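# Hook fallen bracket from tank onto free drip-rack peg

## Task

Use the hooked rod to retrieve the newly plated bracket lying on the bottom of the emptied tank, hang it by its hole on the drip rack's unoccupied peg, then withdraw the rod from the hole. The robot must never touch any bracket, the brackets already on pegs must stay there, and nothing may end up fallen or set down off the table.

## Robot and tools

Robot: two seven-joint xArm7 arms, left_arm and right_arm, each with a two-finger parallel gripper and a wrist camera. The bracket must be handled only through the hooked rod held in a gripper; any robot contact with a bracket fails the job.

Frames. The scene frame has its origin at table-top height, halfway between the two nominal arm bases; +x points out over the table, +z up, and left_arm sits on the +y side (arm names do not match image sides). Actual bases: left_arm at (+0.020, +0.297, 0) m, quat_wxyz (+1.000, 0, 0, -0.015); right_arm at (+0.009, -0.366, 0) m, quat_wxyz (+1.000, 0, 0, +0.017). Every hand position, orientation, velocity, Hand target and wrist-camera pose is reported in that arm's own base frame; fixed cameras and the table use the scene frame. Reported hand poses may be a few centimetres off, more at long reach. The gripper's fingers point along its +z and close along its y; end_effector_position is the point between closed pads, about 2 cm short of the fingertips, and the tips advance about 10 mm along +z while closing.

Row layout (used by execute_actions and move). One row is 14 numbers, each in [-1, 1], always covering both arms: left_arm dx, dy, dz, rx, ry, rz, opening, then right_arm the same seven. dx to rz are an offset, not a pose: a displacement of that arm's gripper from its Hand target as it stood when the action or move began, along that arm's base axes, with the turn made about the Hand target's position. Scale: 1.0 equals 0.6 m for dx, dy, dz and 180 degrees for the rotation; rx, ry, rz form a single rotation vector. A translation longer than 1.0 may be shortened along its direction. Opening is absolute, not an offset: +1 fully open (0.084 m), -1 closed. Six zeros mean no new pose request for that arm, but its opening number is always obeyed, so repeat the present opening to keep a grip.

execute_actions(actions, cameras): actions is a list of actions; each action is a table of up to 15 rows, one per 1/30 s control step, and a short table keeps its last row until step 15. Every row in an action is measured from the same start Hand target, so sending an offset again moves the arm further. Images come back only for an empty list or when cameras names them; an empty list also shows fields that are otherwise trimmed and the scene number.

move(target, speed, blend, opening_speed, blocking, cameras): drives grippers along straight lines toward target, one row or a list of up to 15 rows, all offsets counted from the Hand targets at the move's start (not chained). speed is m/s, 0.002 to 1, default 0.25 (turns at twice that in rad/s), one value or one per target. blend in metres rounds corners; 0 stops at each. opening_speed (0.2 or more, scale units per second) ramps openings. blocking=false returns after about 0.5 s while the motion continues. A move lasts at most 10 s and ignores obstacles and the other arm. The result adds a move: line, e.g. done, off_target, moving, held, fault, with limits=paced (pose clipped) or limits=held (steps withheld). Done means resting within 3 mm and 2 degrees; it says nothing about contact.

wait(seconds, 0 to 3600) lets time run without new commands; stop brakes a running move; zoom_image(camera, region [x0, y0, x1, y1], at most 504 by 504 pixels) enlarges part of a camera's newest image; clear_fault(arm) clears a reported torque fault; read_manual(section) gives licence text only; finished_scene(scene) ends the scene irreversibly.

Cameras: cam_head_left and cam_head_right (504x504, on one bar behind the arms), cam_high (504x504), cam_left_wrist and cam_right_wrist (672x504). Calibration is given per camera; fixed cameras may have shifted slightly.

Results: end_effector_position in metres, end_effector_quat_wxyz, velocities (left out when joints are still), Hand target (last commanded pose after clipping; next offsets count from it), Tool commands, grip_measured (actual finger gap; last Joint positions entry, metres), joint torques, motor temperatures, and for action calls a list of positions at some steps. A gripper often rests short of its Hand target; send the gap as a further offset.

Control notes: commanded orientation is clipped to within 32 degrees of the measured one each step, so large turns take several actions and may swing the elbow. Empty grippers read up to about 0.024 below the commanded opening. To hold the rod firmly, command roughly 0.03 below the opening where the fingers first met it.

Avoid: touching brackets; dislodging the hanging brackets; dropping the rod or letting anything fall or leave the table; fast hits or pressing far past contact (stop a push by commanding back past the gripper); arm-to-arm contact, including closing fingers on the other gripper (a clearance check may hold commands but is not foolproof). A torque fault (contact over joint load limits, e.g. wrist pitch 14.7 N m, elbow 27.3 N m, or a motor saturated 1 s) stops that arm until clear_fault. Motors heat when loaded, stretched or pushing; MOTOR HOT shows at 65 °C and at 80 °C the arm is braked for 30 to 60 s. Smooth, efficient motion is preferred.

Each tool is called after "Call:" by a JSON object that holds its "method" and its "body", one argument or row to a line.

## Session

Call:
{"method": "execute_actions", "body": {
  "actions": []
}}

Scene clock: 0.00 s.
left_arm: end_effector_position=(+0.1900, -0.0135, +0.1089) grip_measured=+1.00 end_effector_quat_wxyz=(-0.049, +0.587, +0.808, +0.012) | right_arm: end_effector_position=(+0.2616, +0.1071, +0.1514) grip_measured=+0.99 end_effector_quat_wxyz=(-0.180, -0.574, +0.774, -0.198)
Joint positions: left_arm=[0.191 -0.94 -0.41 0.096 -0.288 1.083 -1.786 0.084] | right_arm=[-0.153 -0.347 0.81 0.613 -0.174 1.216 2.537 0.084]
Joint velocities: within noise
Joint torques (N m): no reading
Motor temperatures (°C): left_arm=[31 32 34 37 33 34 31] | right_arm=[34 34 32 34 36 40 37]
Hand target: left_arm +0.1900, -0.0135, +0.1089; -0.049, +0.587, +0.808, +0.012 | right_arm +0.2616, +0.1071, +0.1514; -0.180, -0.574, +0.774, -0.198
Tool commands: left_gripper/opening=+1.0 right_gripper/opening=+1.0

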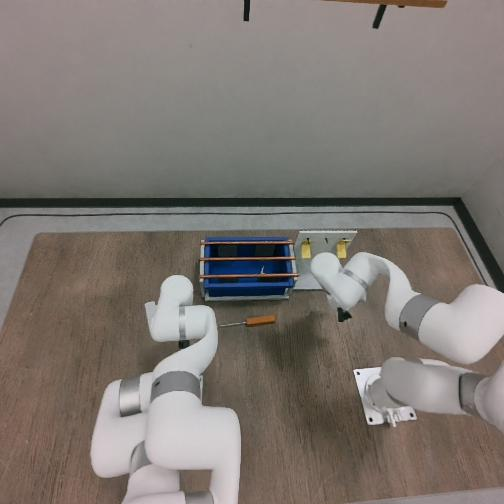

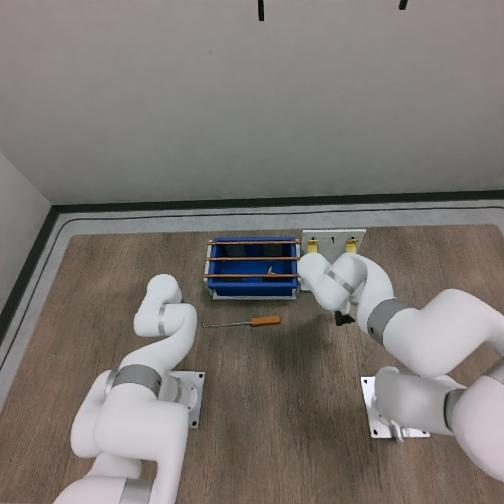

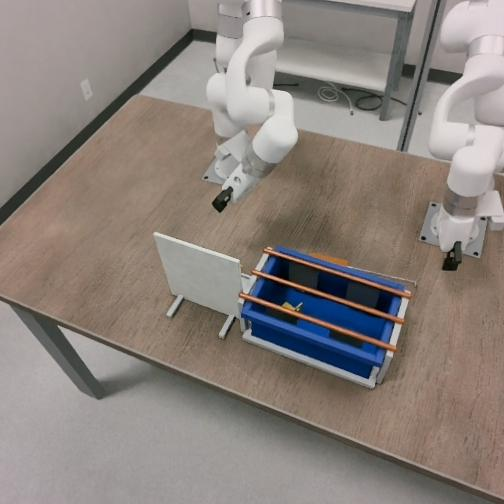

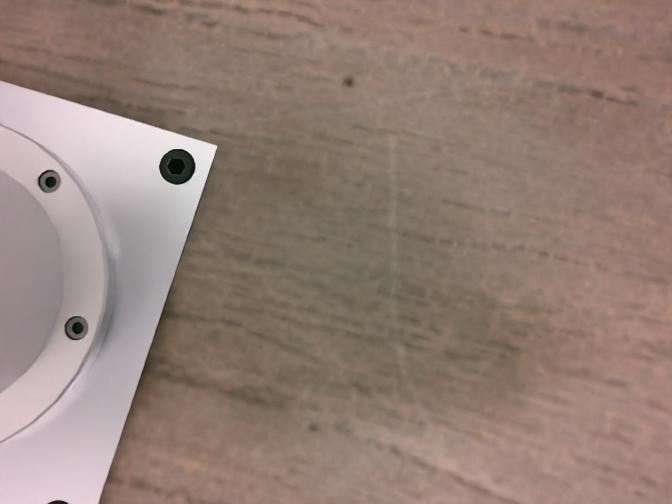

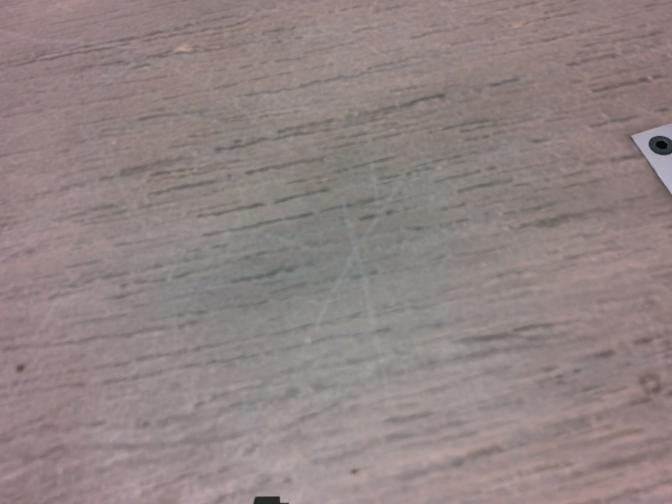

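Call:
{"method": "zoom_image", "body": {
  "camera": "cam_head_left",
  "region": [180, 210, 380, 350]
}}

Call:
{"method": "zoom_image", "body": {
  "camera": "cam_head_right",
  "region": [190, 210, 390, 350]
}}

Call:
{"method": "zoom_image", "body": {
  "camera": "cam_high",
  "region": [140, 210, 440, 400]
}}

Scaled by 2.520 from the camera's image (finer frame: 720x720).

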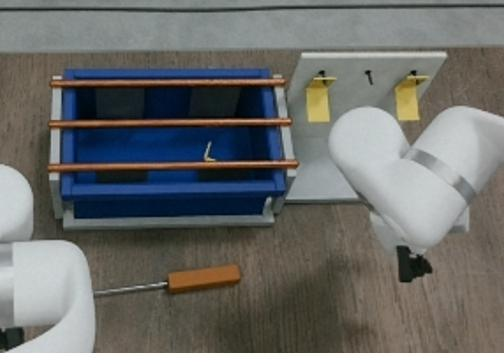

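Scaled by 2.520 from the camera's image (finer frame: 720x720).

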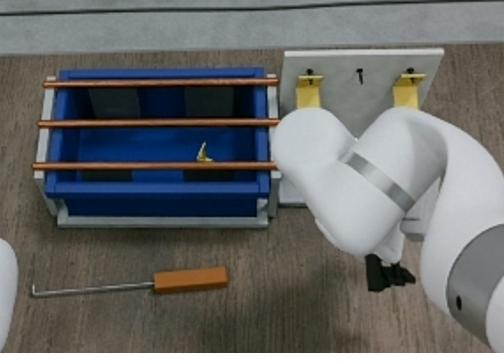

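Scaled by 1.680 from the camera's image (finer frame: 720x720).

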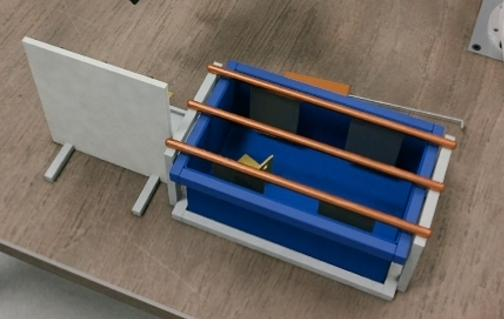

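Call:
{"method": "move", "body": {
  "target": [0.433,-0.5,0.485,0,0,0,1,-0.1,-0.45,0.2,0,0,0,1],
  "cameras": ["all"]
}}

Scene clock: 22.10 s.
left_arm: end_effector_position=(+0.4498, -0.3135, +0.3999) grip_measured=+1.00 end_effector_quat_wxyz=(-0.049, +0.587, +0.808, +0.012) | right_arm: end_effector_position=(+0.2016, -0.1629, +0.2714) grip_measured=+0.99 end_effector_quat_wxyz=(-0.180, -0.574, +0.774, -0.198)
Joint positions: left_arm=[-0.186 0.594 -0.881 2.308 0.474 1.969 -2.709 0.084] | right_arm=[-0.305 -0.964 0.075 0.409 -0.49 1.31 1.719 0.084]
Joint torques (N m): left_arm=[-5.67 -26.77 -4.49 12.44 1.62 0.11 1.71] | right_arm=[-6.32 6.41 -2.65 21.33 -2.56 -2.63 -1.15]
Hand target: left_arm +0.4498, -0.3135, +0.3999; -0.049, +0.587, +0.808, +0.012 | right_arm +0.2016, -0.1629, +0.2714; -0.180, -0.574, +0.774, -0.198
Off the commanded pose: left_arm 0.000 m, 0 deg | right_arm 0.000 m, 0 deg.
move: done
cam_left_wrist: T_world_to_cam=[[0.9573, 0.28852, -0.01834, -0.29906], [0.28429, -0.951, -0.12156, -0.30512], [-0.05251, 0.11116, -0.99241, 0.58876]] pos_world=[0.40395, -0.26933, 0.54172]
cam_right_wrist: T_world_to_cam=[[-0.95393, 0.28053, -0.10636, 0.30248], [0.29524, 0.81478, -0.49898, 0.27372], [-0.05332, -0.50739, -0.86006, 0.29159]] pos_world=[0.22328, -0.15992, 0.41953]

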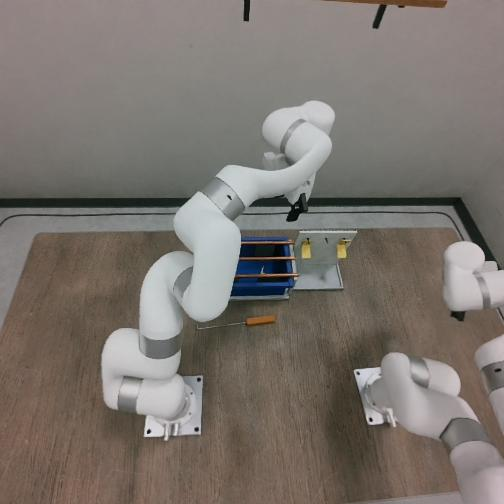

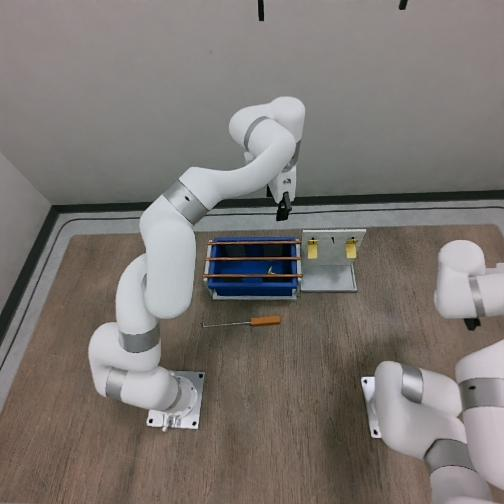

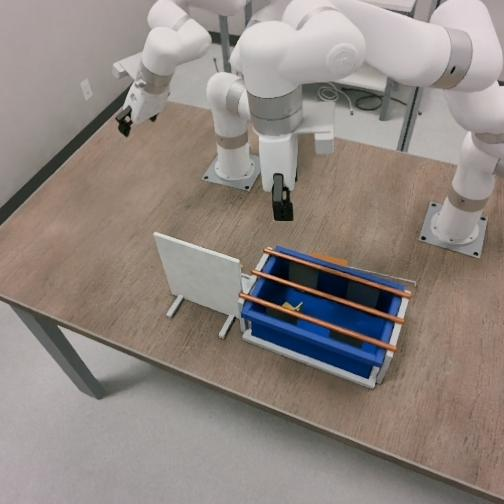

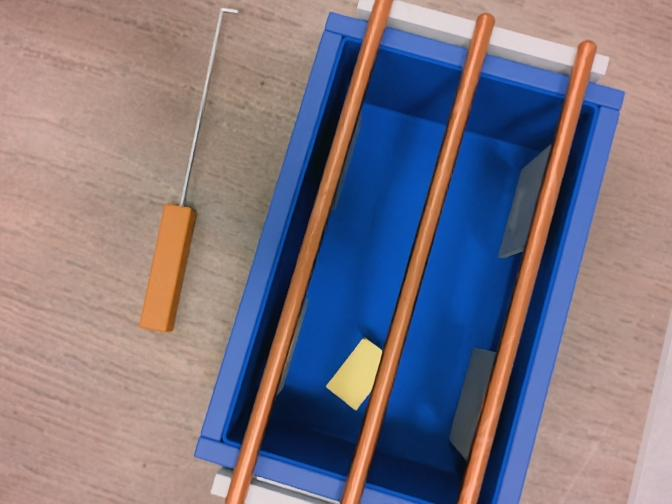

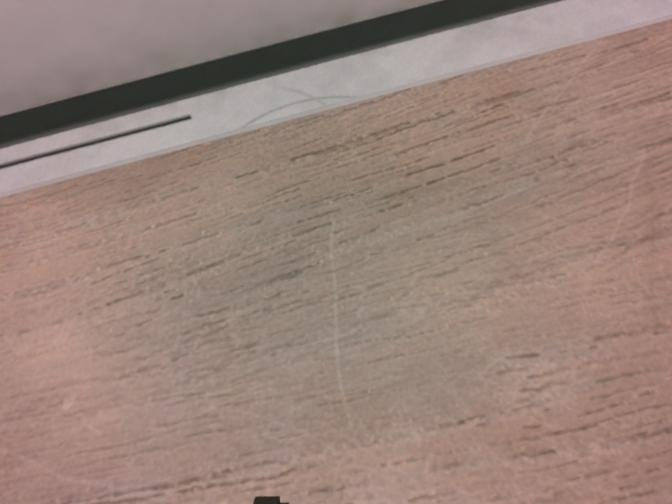

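Call:
{"method": "zoom_image", "body": {
  "camera": "cam_left_wrist",
  "region": [280, 300, 440, 430]
}}

Call:
{"method": "zoom_image", "body": {
  "camera": "cam_head_left",
  "region": [240, 220, 370, 300]
}}

Call:
{"method": "zoom_image", "body": {
  "camera": "cam_head_right",
  "region": [240, 220, 370, 300]
}}

Call:
{"method": "zoom_image", "body": {
  "camera": "cam_high",
  "region": [230, 240, 350, 340]
}}

Call:
{"method": "zoom_image", "body": {
  "camera": "cam_left_wrist",
  "region": [120, 0, 280, 340]
}}

Scaled by 3.150 from the camera's image (finer frame: 960x720).

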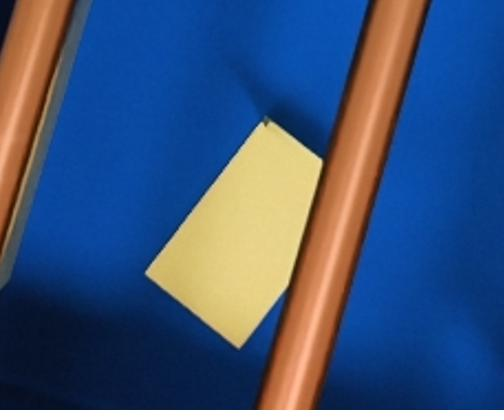

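Scaled by 3.877 from the camera's image (finer frame: 720x720).

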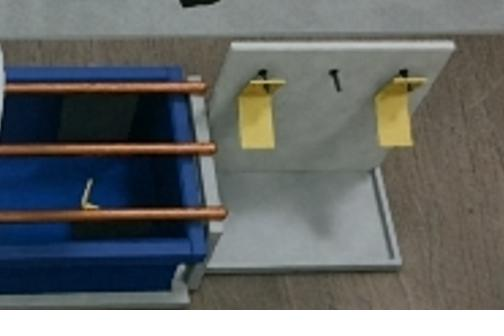

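Scaled by 3.877 from the camera's image (finer frame: 720x720).

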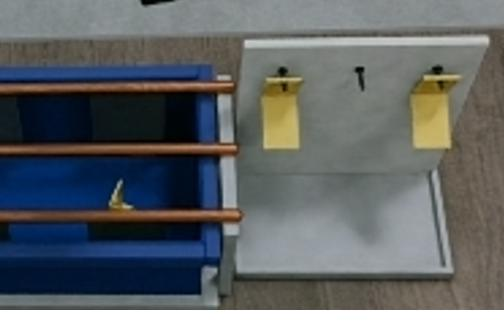

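Scaled by 4.200 from the camera's image (finer frame: 720x720).

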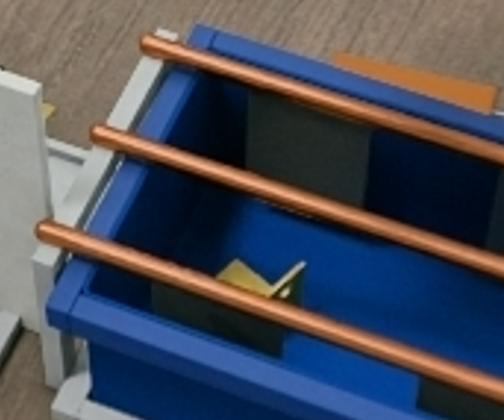

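Scaled by 1.482 from the camera's image (finer frame: 960x720).

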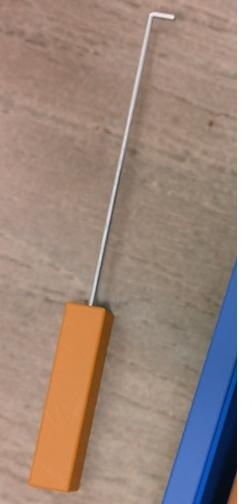

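Call:
{"method": "move", "body": {
  "target": [0.033,0.283,-0.18,-0.232,0.09,0,1,0,0,0,0,0,0,1],
  "cameras": ["cam_left_wrist"]
}}

Call:
{"method": "zoom_image", "body": {
  "camera": "cam_left_wrist",
  "region": [180, 120, 500, 360]
}}

Scene clock: 32.50 s.
left_arm: end_effector_position=(+0.4696, -0.1438, +0.2919) grip_measured=+1.00 end_effector_quat_wxyz=(+0.052, +0.562, +0.745, -0.356) | right_arm: end_effector_position=(+0.2016, -0.1629, +0.2714) grip_measured=+0.99 end_effector_quat_wxyz=(-0.180, -0.574, +0.774, -0.198)
Joint positions: left_arm=[0.846 0.448 -1.041 1.514 -0.313 1.524 -1.992 0.084] | right_arm=[-0.305 -0.964 0.075 0.409 -0.49 1.31 1.719 0.084]
Joint torques (N m): left_arm=[6.43 -16.15 -7.41 11.58 -2.15 0.5 1.67] | right_arm=[-6.33 6.27 -2.79 21.23 -2.11 -2.44 -1.04]
Hand target: left_arm +0.4696, -0.1437, +0.2919; +0.052, +0.562, +0.745, -0.356 | right_arm +0.2016, -0.1629, +0.2714; -0.180, -0.574, +0.774, -0.198
Off the commanded pose: left_arm 0.000 m, 0 deg | right_arm 0.000 m, 0 deg.
move: done
cam_left_wrist: T_world_to_cam=[[0.88804, 0.10974, -0.44649, -0.23715], [0.33543, -0.81879, 0.46591, -0.33889], [-0.31445, -0.56351, -0.76392, 0.42306]] pos_world=[0.4573, -0.01306, 0.37519]

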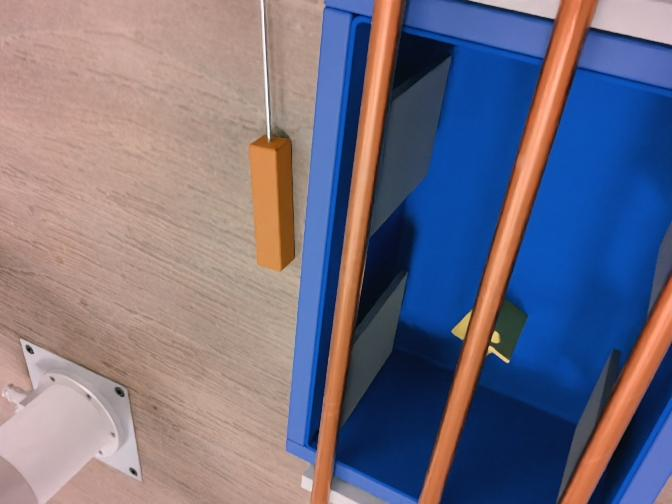

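Scaled by 1.575 from the camera's image (finer frame: 960x720).

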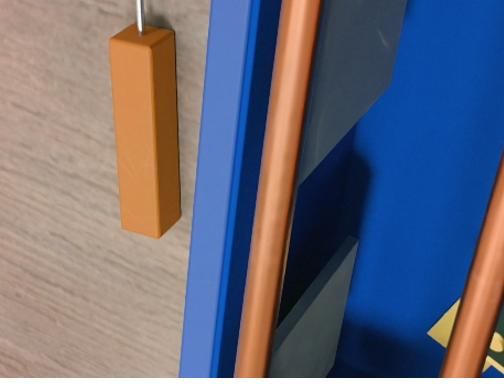

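Call:
{"method": "move", "body": {
  "target": [0.1,0.0,0.0,0,0,0,1,0,0,0,0,0,0,1],
  "cameras": ["cam_left_wrist"]
}}

Call:
{"method": "zoom_image", "body": {
  "camera": "cam_left_wrist",
  "region": [340, 240, 500, 400]
}}

Scene clock: 35.93 s.
left_arm: end_effector_position=(+0.5296, -0.1437, +0.2919) grip_measured=+1.00 end_effector_quat_wxyz=(+0.052, +0.562, +0.745, -0.356) | right_arm: end_effector_position=(+0.2016, -0.1629, +0.2714) grip_measured=+0.99 end_effector_quat_wxyz=(-0.180, -0.574, +0.774, -0.198)
Joint positions: left_arm=[0.633 0.688 -0.963 1.842 -0.163 1.603 -2.1 0.084] | right_arm=[-0.305 -0.964 0.075 0.409 -0.49 1.31 1.719 0.084]
Joint torques (N m): left_arm=[-5.67 -25.8 -10.07 13.62 0.46 0.64 -1.93] | right_arm=[-6.1 6.44 -2.72 21.24 -1.72 -2.41 -0.84]
Hand target: left_arm +0.5296, -0.1437, +0.2919; +0.052, +0.562, +0.745, -0.356 | right_arm +0.2016, -0.1629, +0.2714; -0.180, -0.574, +0.774, -0.198
Off the commanded pose: left_arm 0.000 m, 0 deg | right_arm 0.000 m, 0 deg.
move: done
cam_left_wrist: T_world_to_cam=[[0.88803, 0.10986, -0.44647, -0.29043], [0.33555, -0.81871, 0.46595, -0.3591], [-0.31434, -0.56359, -0.76391, 0.44186]] pos_world=[0.5173, -0.01306, 0.37519]

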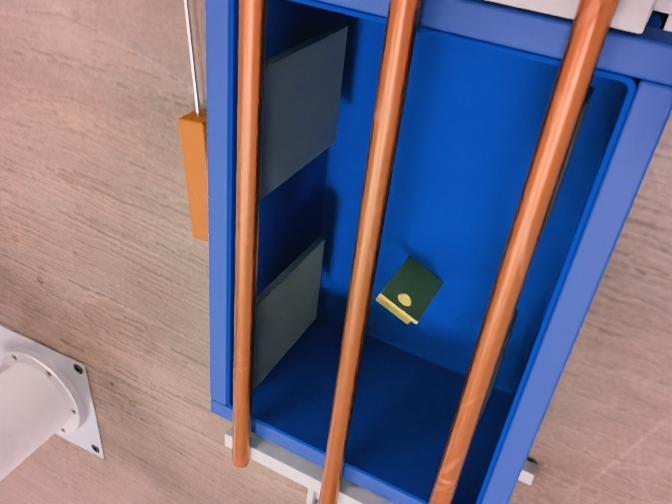

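Scaled by 3.150 from the camera's image (finer frame: 960x720).

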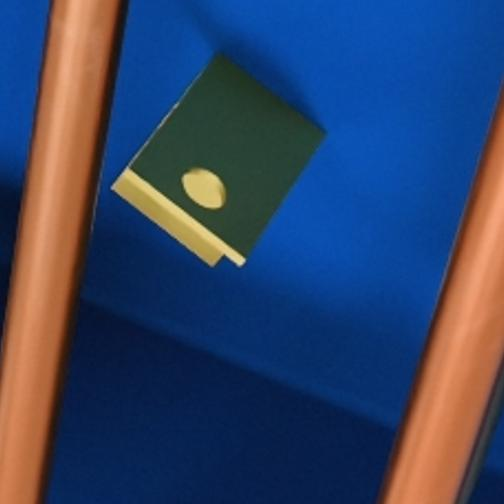

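Call:
{"method": "move", "body": {
  "target": [-0.463,-0.197,-0.153,0.1967,-0.1277,-0.0454,1,0,0,0,0,0,0,1],
  "cameras": ["cam_left_wrist","cam_head_left","cam_head_right"]
}}

Call:
{"method": "zoom_image", "body": {
  "camera": "cam_head_right",
  "region": [240, 220, 370, 300]
}}

Scene clock: 66.03 s.
left_arm: end_effector_position=(+0.2518, -0.2619, +0.2001) grip_measured=+1.00 end_effector_quat_wxyz=(+0.000, +0.660, +0.751, +0.000) | right_arm: end_effector_position=(+0.2016, -0.1629, +0.2714) grip_measured=+0.99 end_effector_quat_wxyz=(-0.180, -0.574, +0.774, -0.198)
Joint positions: left_arm=[0.473 -0.803 -1.07 0.75 -0.716 1.296 -1.897 0.084] | right_arm=[-0.305 -0.964 0.075 0.409 -0.49 1.31 1.719 0.084]
Joint torques (N m): left_arm=[-5.82 -1.68 11.91 8.72 -1.13 -0.08 -1.89] | right_arm=[-5.9 6.28 -2.61 21.23 -1.14 -2.08 -0.51]
Hand target: left_arm +0.2518, -0.2619, +0.2001; +0.000, +0.660, +0.751, +0.000 | right_arm +0.2016, -0.1629, +0.2714; -0.180, -0.574, +0.774, -0.198
Off the commanded pose: left_arm 0.000 m, 0 deg | right_arm 0.000 m, 0 deg.
move: done
cam_left_wrist: T_world_to_cam=[[0.99401, 0.10736, 0.02016, -0.19252], [0.10791, -0.99375, -0.02853, -0.2094], [0.01697, 0.03053, -0.99939, 0.33717]] pos_world=[0.20824, -0.19772, 0.33487]
Images, in order (width x height): cam_head_left 504x504, cam_head_right 504x504, cam_left_wrist 672x504.

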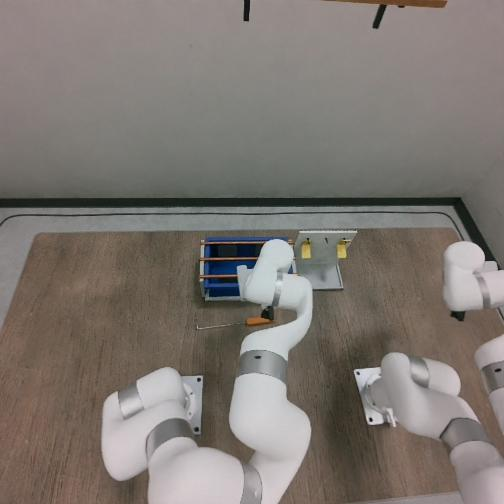

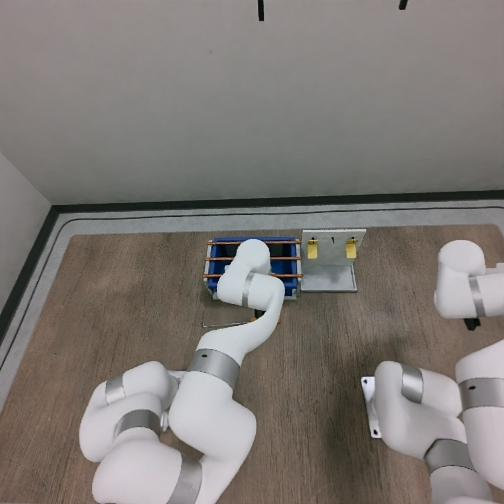

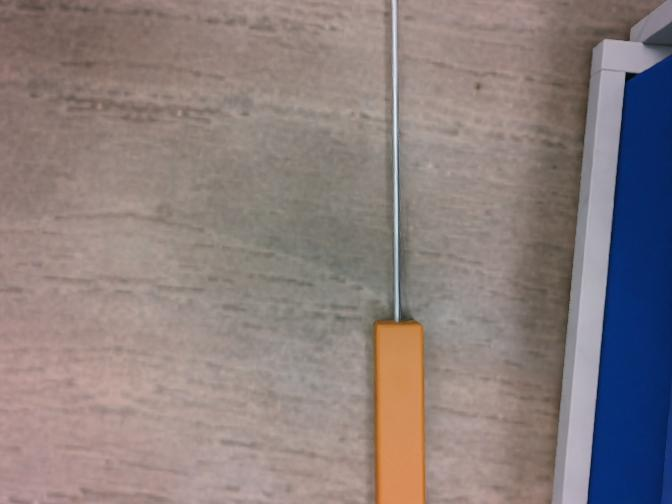

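Scaled by 3.877 from the camera's image (finer frame: 720x720).

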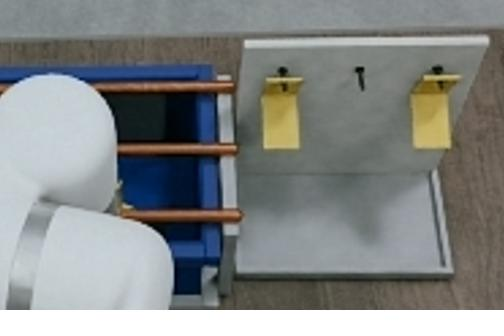

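Call:
{"method": "move", "body": {
  "target": [0.0,-0.01,-0.29,0,0,0,1,0,0,0,0,0,0,1]
}}

Call:
{"method": "move", "body": {
  "target": [0,0,0,0,0,0,-1,0,0,0,0,0,0,1],
  "opening_speed": 1.5,
  "cameras": ["cam_left_wrist","cam_head_right"]
}}

Scene clock: 69.90 s.
left_arm: end_effector_position=(+0.2518, -0.2679, +0.0261) grip_measured=+1.00 end_effector_quat_wxyz=(+0.000, +0.660, +0.751, +0.000) | right_arm: end_effector_position=(+0.2016, -0.1629, +0.2714) grip_measured=+0.99 end_effector_quat_wxyz=(-0.180, -0.574, +0.774, -0.198)
Joint positions: left_arm=[0.83 -0.691 -1.735 0.607 -1.059 0.807 -1.764 0.084] | right_arm=[-0.305 -0.964 0.075 0.409 -0.49 1.31 1.719 0.084]
Joint torques (N m): left_arm=[6.36 5.1 10.72 9.29 -1.06 -2.23 1.75] | right_arm=[-5.64 6.51 -2.57 21.25 -0.73 -1.83 -0.22]
Hand target: left_arm +0.2518, -0.2679, +0.0261; +0.000, +0.660, +0.751, +0.000 | right_arm +0.2016, -0.1629, +0.2714; -0.180, -0.574, +0.774, -0.198
Off the commanded pose: left_arm 0.000 m, 0 deg | right_arm 0.000 m, 0 deg.
move: done

Scene clock: 71.43 s.
left_arm: end_effector_position=(+0.2518, -0.2679, +0.0261) grip_measured=-0.50 end_effector_quat_wxyz=(+0.000, +0.660, +0.751, +0.000) | right_arm: end_effector_position=(+0.2016, -0.1629, +0.2714) grip_measured=+0.99 end_effector_quat_wxyz=(-0.180, -0.574, +0.774, -0.198)
Joint positions: left_arm=[0.83 -0.691 -1.735 0.607 -1.059 0.807 -1.764 0.022] | right_arm=[-0.305 -0.964 0.075 0.409 -0.49 1.31 1.719 0.084]
Joint torques (N m): left_arm=[4.13 6.44 11.26 7.42 -0.78 -1.2 1.38] | right_arm=[-5.49 6.23 -2.53 21.26 -0.6 -1.8 -0.22]
Hand target: left_arm +0.2518, -0.2679, +0.0261; +0.000, +0.660, +0.751, +0.000 | right_arm +0.2016, -0.1629, +0.2714; -0.180, -0.574, +0.774, -0.198
Off the commanded pose: left_arm 0.000 m, 0 deg | right_arm 0.000 m, 0 deg.
move: done
cam_left_wrist: T_world_to_cam=[[0.99402, 0.10726, 0.02025, -0.18839], [0.10782, -0.99376, -0.02852, -0.22041], [0.01707, 0.03053, -0.99939, 0.16344]] pos_world=[0.20824, -0.20382, 0.16087]
Images, in order (width x height): cam_head_right 504x504, cam_left_wrist 672x504.

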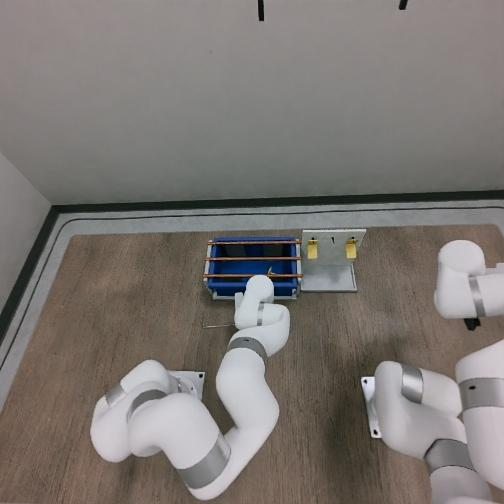

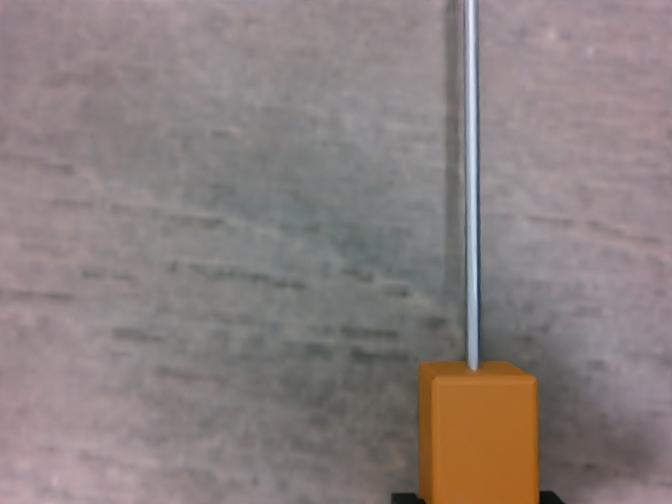

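Call:
{"method": "move", "body": {
  "target": [
    [0,0,0.68,0,0,0,-1,0,0,0,0,0,0,1],
    [0.427,-0.19,0.68,-0.273,-0.3406,0.2788,-1,0,0,0,0,0,0,1]
  ],
  "cameras": ["all"]
}}

Scene clock: 86.47 s.
left_arm: end_effector_position=(+0.5080, -0.3819, +0.4341) grip_measured=-0.50 end_effector_quat_wxyz=(+0.612, +0.160, +0.774, +0.027) | right_arm: end_effector_position=(+0.2016, -0.1629, +0.2714) grip_measured=+0.99 end_effector_quat_wxyz=(-0.180, -0.574, +0.774, -0.198)
Joint positions: left_arm=[1.042 -1.134 -1.406 1.179 -1.328 0.234 -2.664 0.022] | right_arm=[-0.305 -0.964 0.075 0.409 -0.49 1.31 1.719 0.084]
Joint torques (N m): left_arm=[6.65 14.16 23.06 8.65 1.81 -0.76 -1.79] | right_arm=[-5.01 6.41 -2.5 21.19 0.32 -1.36 0.24]
Motor temperatures (°C): left_arm=[31 32 36 39 33 34 31] | right_arm=[34 35 32 39 36 40 37]
Hand target: left_arm +0.5080, -0.3819, +0.4341; +0.612, +0.160, +0.774, +0.028 | right_arm +0.2016, -0.1629, +0.2714; -0.180, -0.574, +0.774, -0.198
Off the commanded pose: left_arm 0.000 m, 0 deg | right_arm 0.000 m, 0 deg.
move: done
cam_left_wrist: T_world_to_cam=[[0.19799, 0.94422, 0.26316, 0.17957], [0.22304, -0.30483, 0.92592, -0.55932], [0.95449, -0.12462, -0.27096, -0.28139]] pos_world=[0.35779, -0.37512, 0.39438]
cam_right_wrist: T_world_to_cam=[[-0.95393, 0.28053, -0.10636, 0.30248], [0.29524, 0.81478, -0.49898, 0.27372], [-0.05332, -0.50739, -0.86006, 0.29159]] pos_world=[0.22328, -0.15992, 0.41953]

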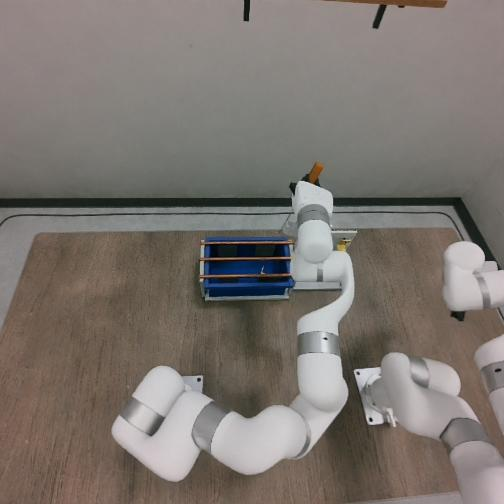

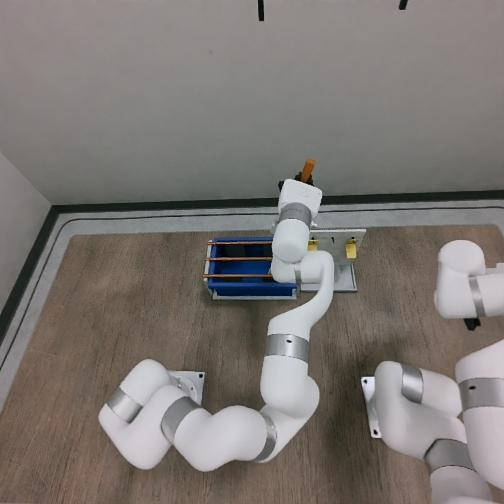

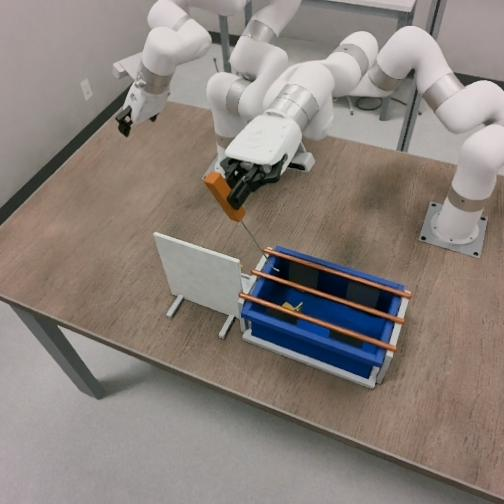

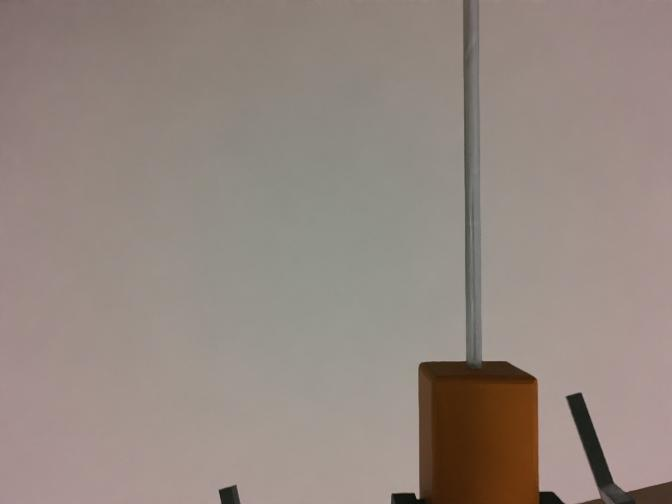

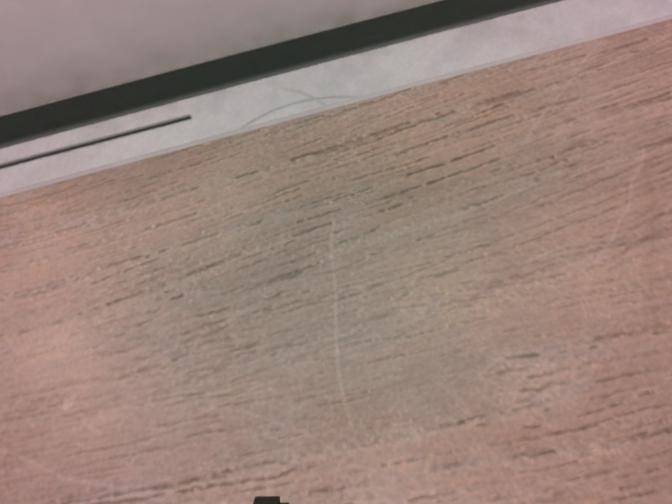

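Call:
{"method": "move", "body": {
  "target": [0,0,0,0,0,0,-1,0.411,0.39,0.298,0.405,-0.01,0.095,0],
  "cameras": ["all"]
}}

Scene clock: 99.77 s.
left_arm: end_effector_position=(+0.5080, -0.3819, +0.4341) grip_measured=-0.50 end_effector_quat_wxyz=(+0.612, +0.160, +0.774, +0.028) | right_arm: end_effector_position=(+0.4482, +0.0711, +0.4503) grip_measured=-0.01 end_effector_quat_wxyz=(-0.236, +0.667, -0.654, -0.268)
Joint positions: left_arm=[1.042 -1.134 -1.406 1.179 -1.328 0.234 -2.664 0.022] | right_arm=[-0.041 0.012 -0.191 1.615 0.714 1.796 1.417 0.044]
Joint torques (N m): left_arm=[6.45 14.45 25.09 8.76 1.72 -0.72 -1.9] | right_arm=[-6.31 -10.37 -3.2 19.89 3.77 0.54 1.36]
Hand target: left_arm +0.5080, -0.3819, +0.4341; +0.612, +0.160, +0.774, +0.028 | right_arm +0.4482, +0.0711, +0.4502; -0.236, +0.667, -0.654, -0.268
Off the commanded pose: left_arm 0.000 m, 0 deg | right_arm 0.000 m, 0 deg.
move: done
cam_left_wrist: T_world_to_cam=[[0.19805, 0.94419, 0.26322, 0.17952], [0.22314, -0.30491, 0.92587, -0.55936], [0.95446, -0.12463, -0.27107, -0.28134]] pos_world=[0.35779, -0.37512, 0.39438]
cam_right_wrist: T_world_to_cam=[[-0.99846, -0.02023, 0.0517, 0.4613], [0.01955, 0.74346, 0.66849, -0.29752], [-0.05196, 0.66847, -0.74192, 0.43981]] pos_world=[0.48925, -0.06347, 0.50134]

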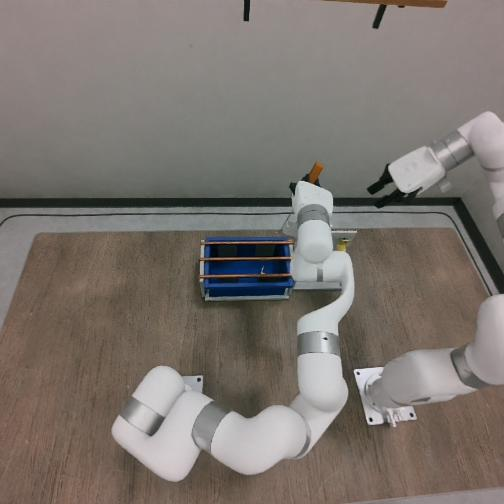

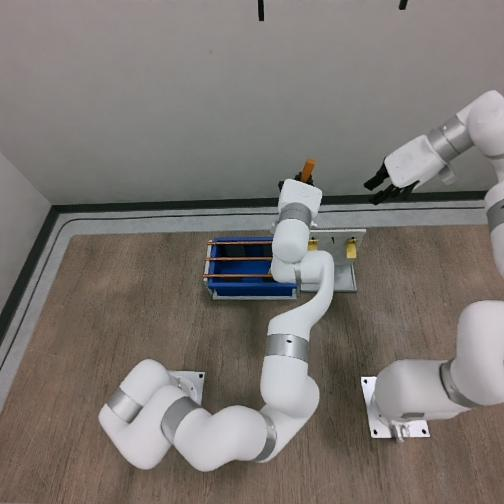

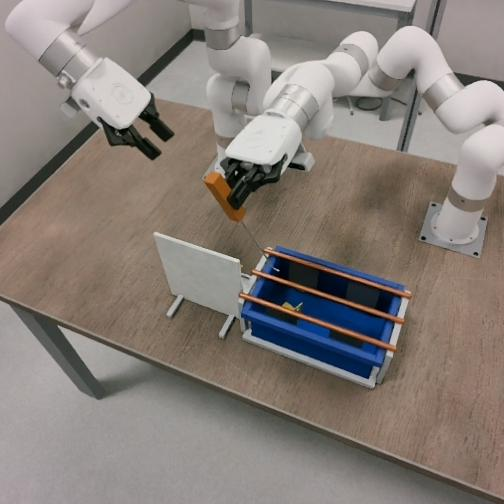

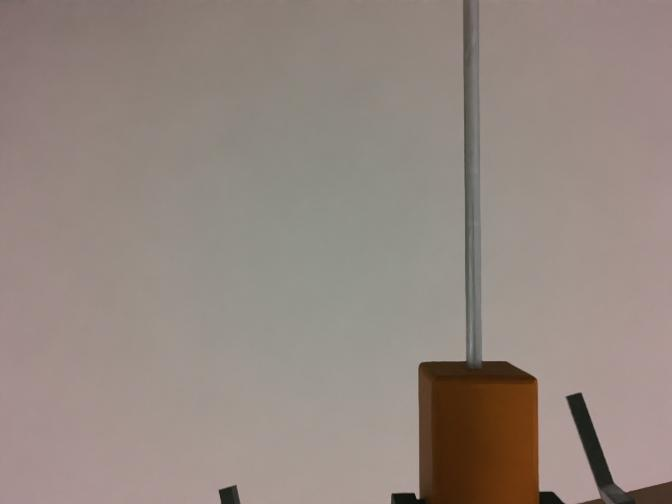

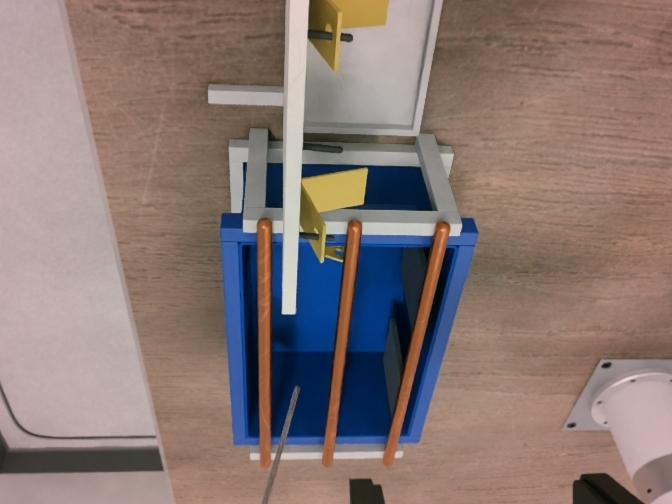

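Call:
{"method": "zoom_image", "body": {
  "camera": "cam_right_wrist",
  "region": [230, 0, 430, 290]
}}

Scaled by 1.738 from the camera's image (finer frame: 960x720).

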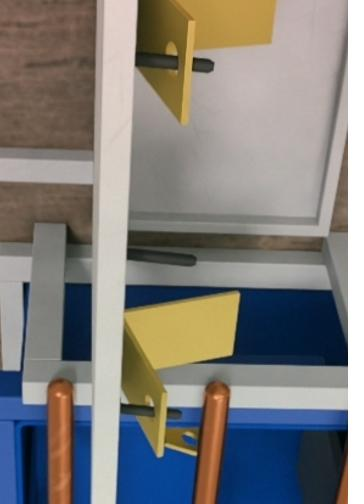

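Call:
{"method": "move", "body": {
  "target": [0,0,0,0,0,0,-1,-0.167,0.0,0,0,0,0,0],
  "cameras": ["cam_right_wrist","cam_high"]
}}

Call:
{"method": "zoom_image", "body": {
  "camera": "cam_right_wrist",
  "region": [120, 150, 380, 450]
}}

Scene clock: 107.80 s.
left_arm: end_effector_position=(+0.5080, -0.3819, +0.4341) grip_measured=-0.50 end_effector_quat_wxyz=(+0.612, +0.160, +0.774, +0.028) | right_arm: end_effector_position=(+0.3480, +0.0711, +0.4502) grip_measured=-0.01 end_effector_quat_wxyz=(-0.236, +0.667, -0.654, -0.268)
Joint positions: left_arm=[1.042 -1.134 -1.406 1.179 -1.328 0.234 -2.664 0.022] | right_arm=[-0.054 -0.324 -0.185 1.28 0.652 1.793 1.414 0.044]
Joint torques (N m): left_arm=[6.2 14.18 24.86 8.55 1.82 -0.74 -1.83] | right_arm=[-6.29 -16.86 -0.51 15.18 -1.13 0.52 1.29]
Hand target: left_arm +0.5080, -0.3819, +0.4341; +0.612, +0.160, +0.774, +0.028 | right_arm +0.3480, +0.0711, +0.4502; -0.236, +0.667, -0.654, -0.268
Off the commanded pose: left_arm 0.000 m, 0 deg | right_arm 0.000 m, 0 deg.
move: done
cam_right_wrist: T_world_to_cam=[[-0.99845, -0.02023, 0.05184, 0.36118], [0.01965, 0.74347, 0.66848, -0.2956], [-0.05206, 0.66847, -0.74192, 0.43464]] pos_world=[0.38905, -0.06347, 0.50134]
Images, in order (width x height): cam_high 504x504, cam_right_wrist 672x504.

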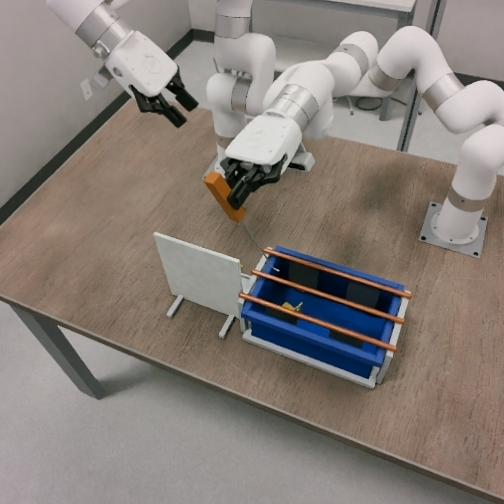

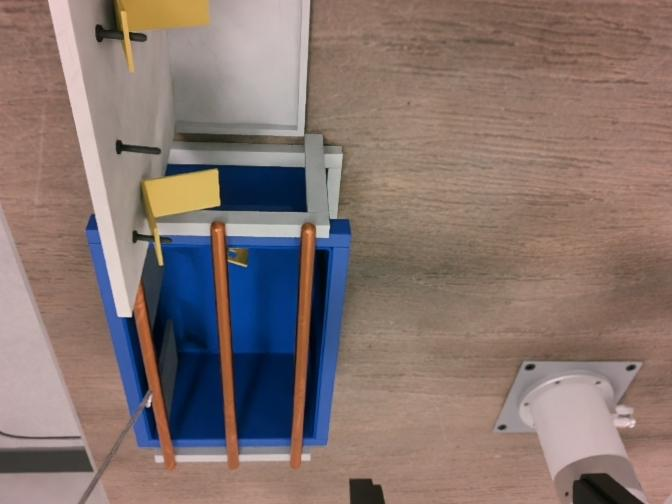

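Scaled by 1.680 from the camera's image (finer frame: 960x720).

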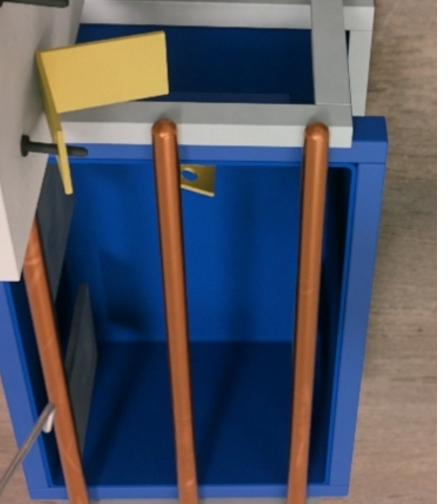

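Call:
{"method": "move", "body": {
  "target": [-0.04,0.043,-0.191,0,0,0,-1,-0.05,0.02,0.03,0,0,0,0],
  "cameras": ["cam_right_wrist","cam_high"],
  "speed": 0.12
}}

Call:
{"method": "zoom_image", "body": {
  "camera": "cam_right_wrist",
  "region": [100, 180, 340, 360]
}}

Call:
{"method": "zoom_image", "body": {
  "camera": "cam_high",
  "region": [230, 240, 350, 340]
}}

Scene clock: 116.63 s.
left_arm: end_effector_position=(+0.4840, -0.3561, +0.3195) grip_measured=-0.50 end_effector_quat_wxyz=(+0.612, +0.160, +0.774, +0.028) | right_arm: end_effector_position=(+0.3180, +0.0831, +0.4682) grip_measured=-0.01 end_effector_quat_wxyz=(-0.236, +0.667, -0.654, -0.268)
Joint positions: left_arm=[0.977 -1.224 -1.582 1.044 -1.975 0.094 -2.178 0.022] | right_arm=[-0.054 -0.415 -0.168 1.251 0.655 1.827 1.469 0.044]
Joint torques (N m): left_arm=[-5.8 13.63 26.22 2.65 -0.44 -0.39 1.99] | right_arm=[5.86 -14.66 4.09 15.04 3.84 0.49 1.28]
Hand target: left_arm +0.4840, -0.3561, +0.3195; +0.612, +0.160, +0.774, +0.028 | right_arm +0.3180, +0.0831, +0.4682; -0.236, +0.667, -0.654, -0.268
Off the commanded pose: left_arm 0.000 m, 0 deg | right_arm 0.000 m, 0 deg.
move: done
cam_right_wrist: T_world_to_cam=[[-0.99846, -0.02016, 0.05177, 0.33058], [0.01965, 0.74347, 0.66848, -0.31596], [-0.05196, 0.66847, -0.74192, 0.43838]] pos_world=[0.35906, -0.05147, 0.51934]
Images, in order (width x height): cam_high 504x504, cam_right_wrist 672x504.

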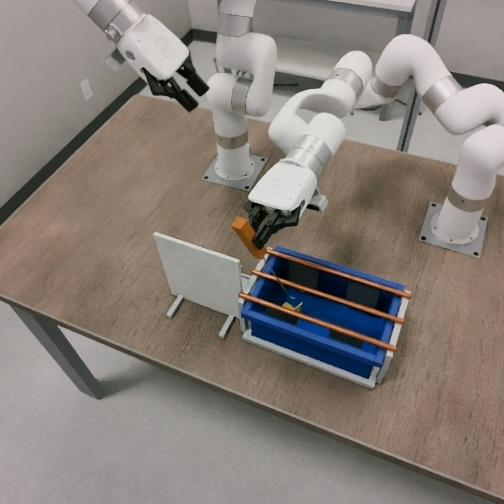

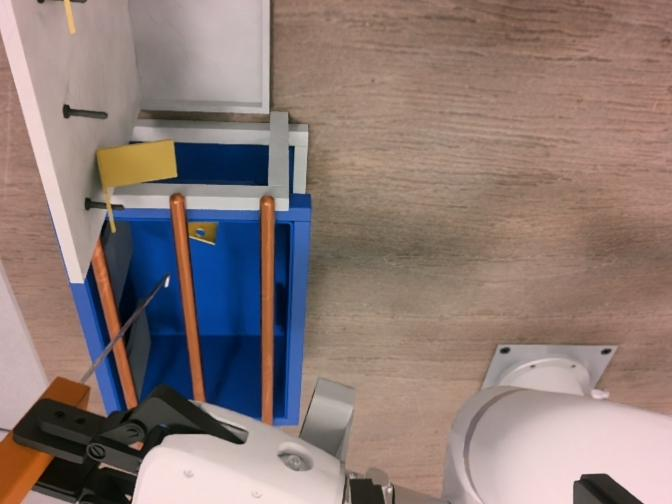

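Scaled by 2.100 from the camera's image (finer frame: 960x720).

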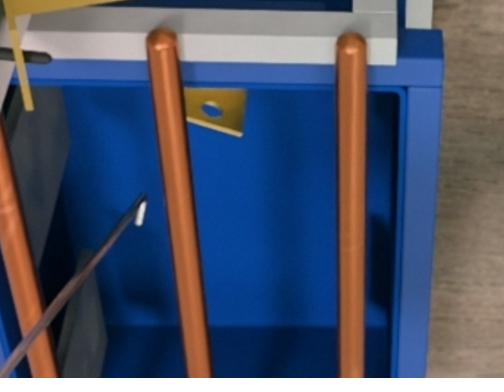

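Scaled by 4.200 from the camera's image (finer frame: 720x720).

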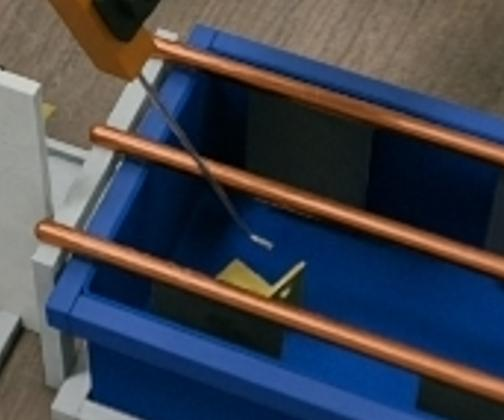

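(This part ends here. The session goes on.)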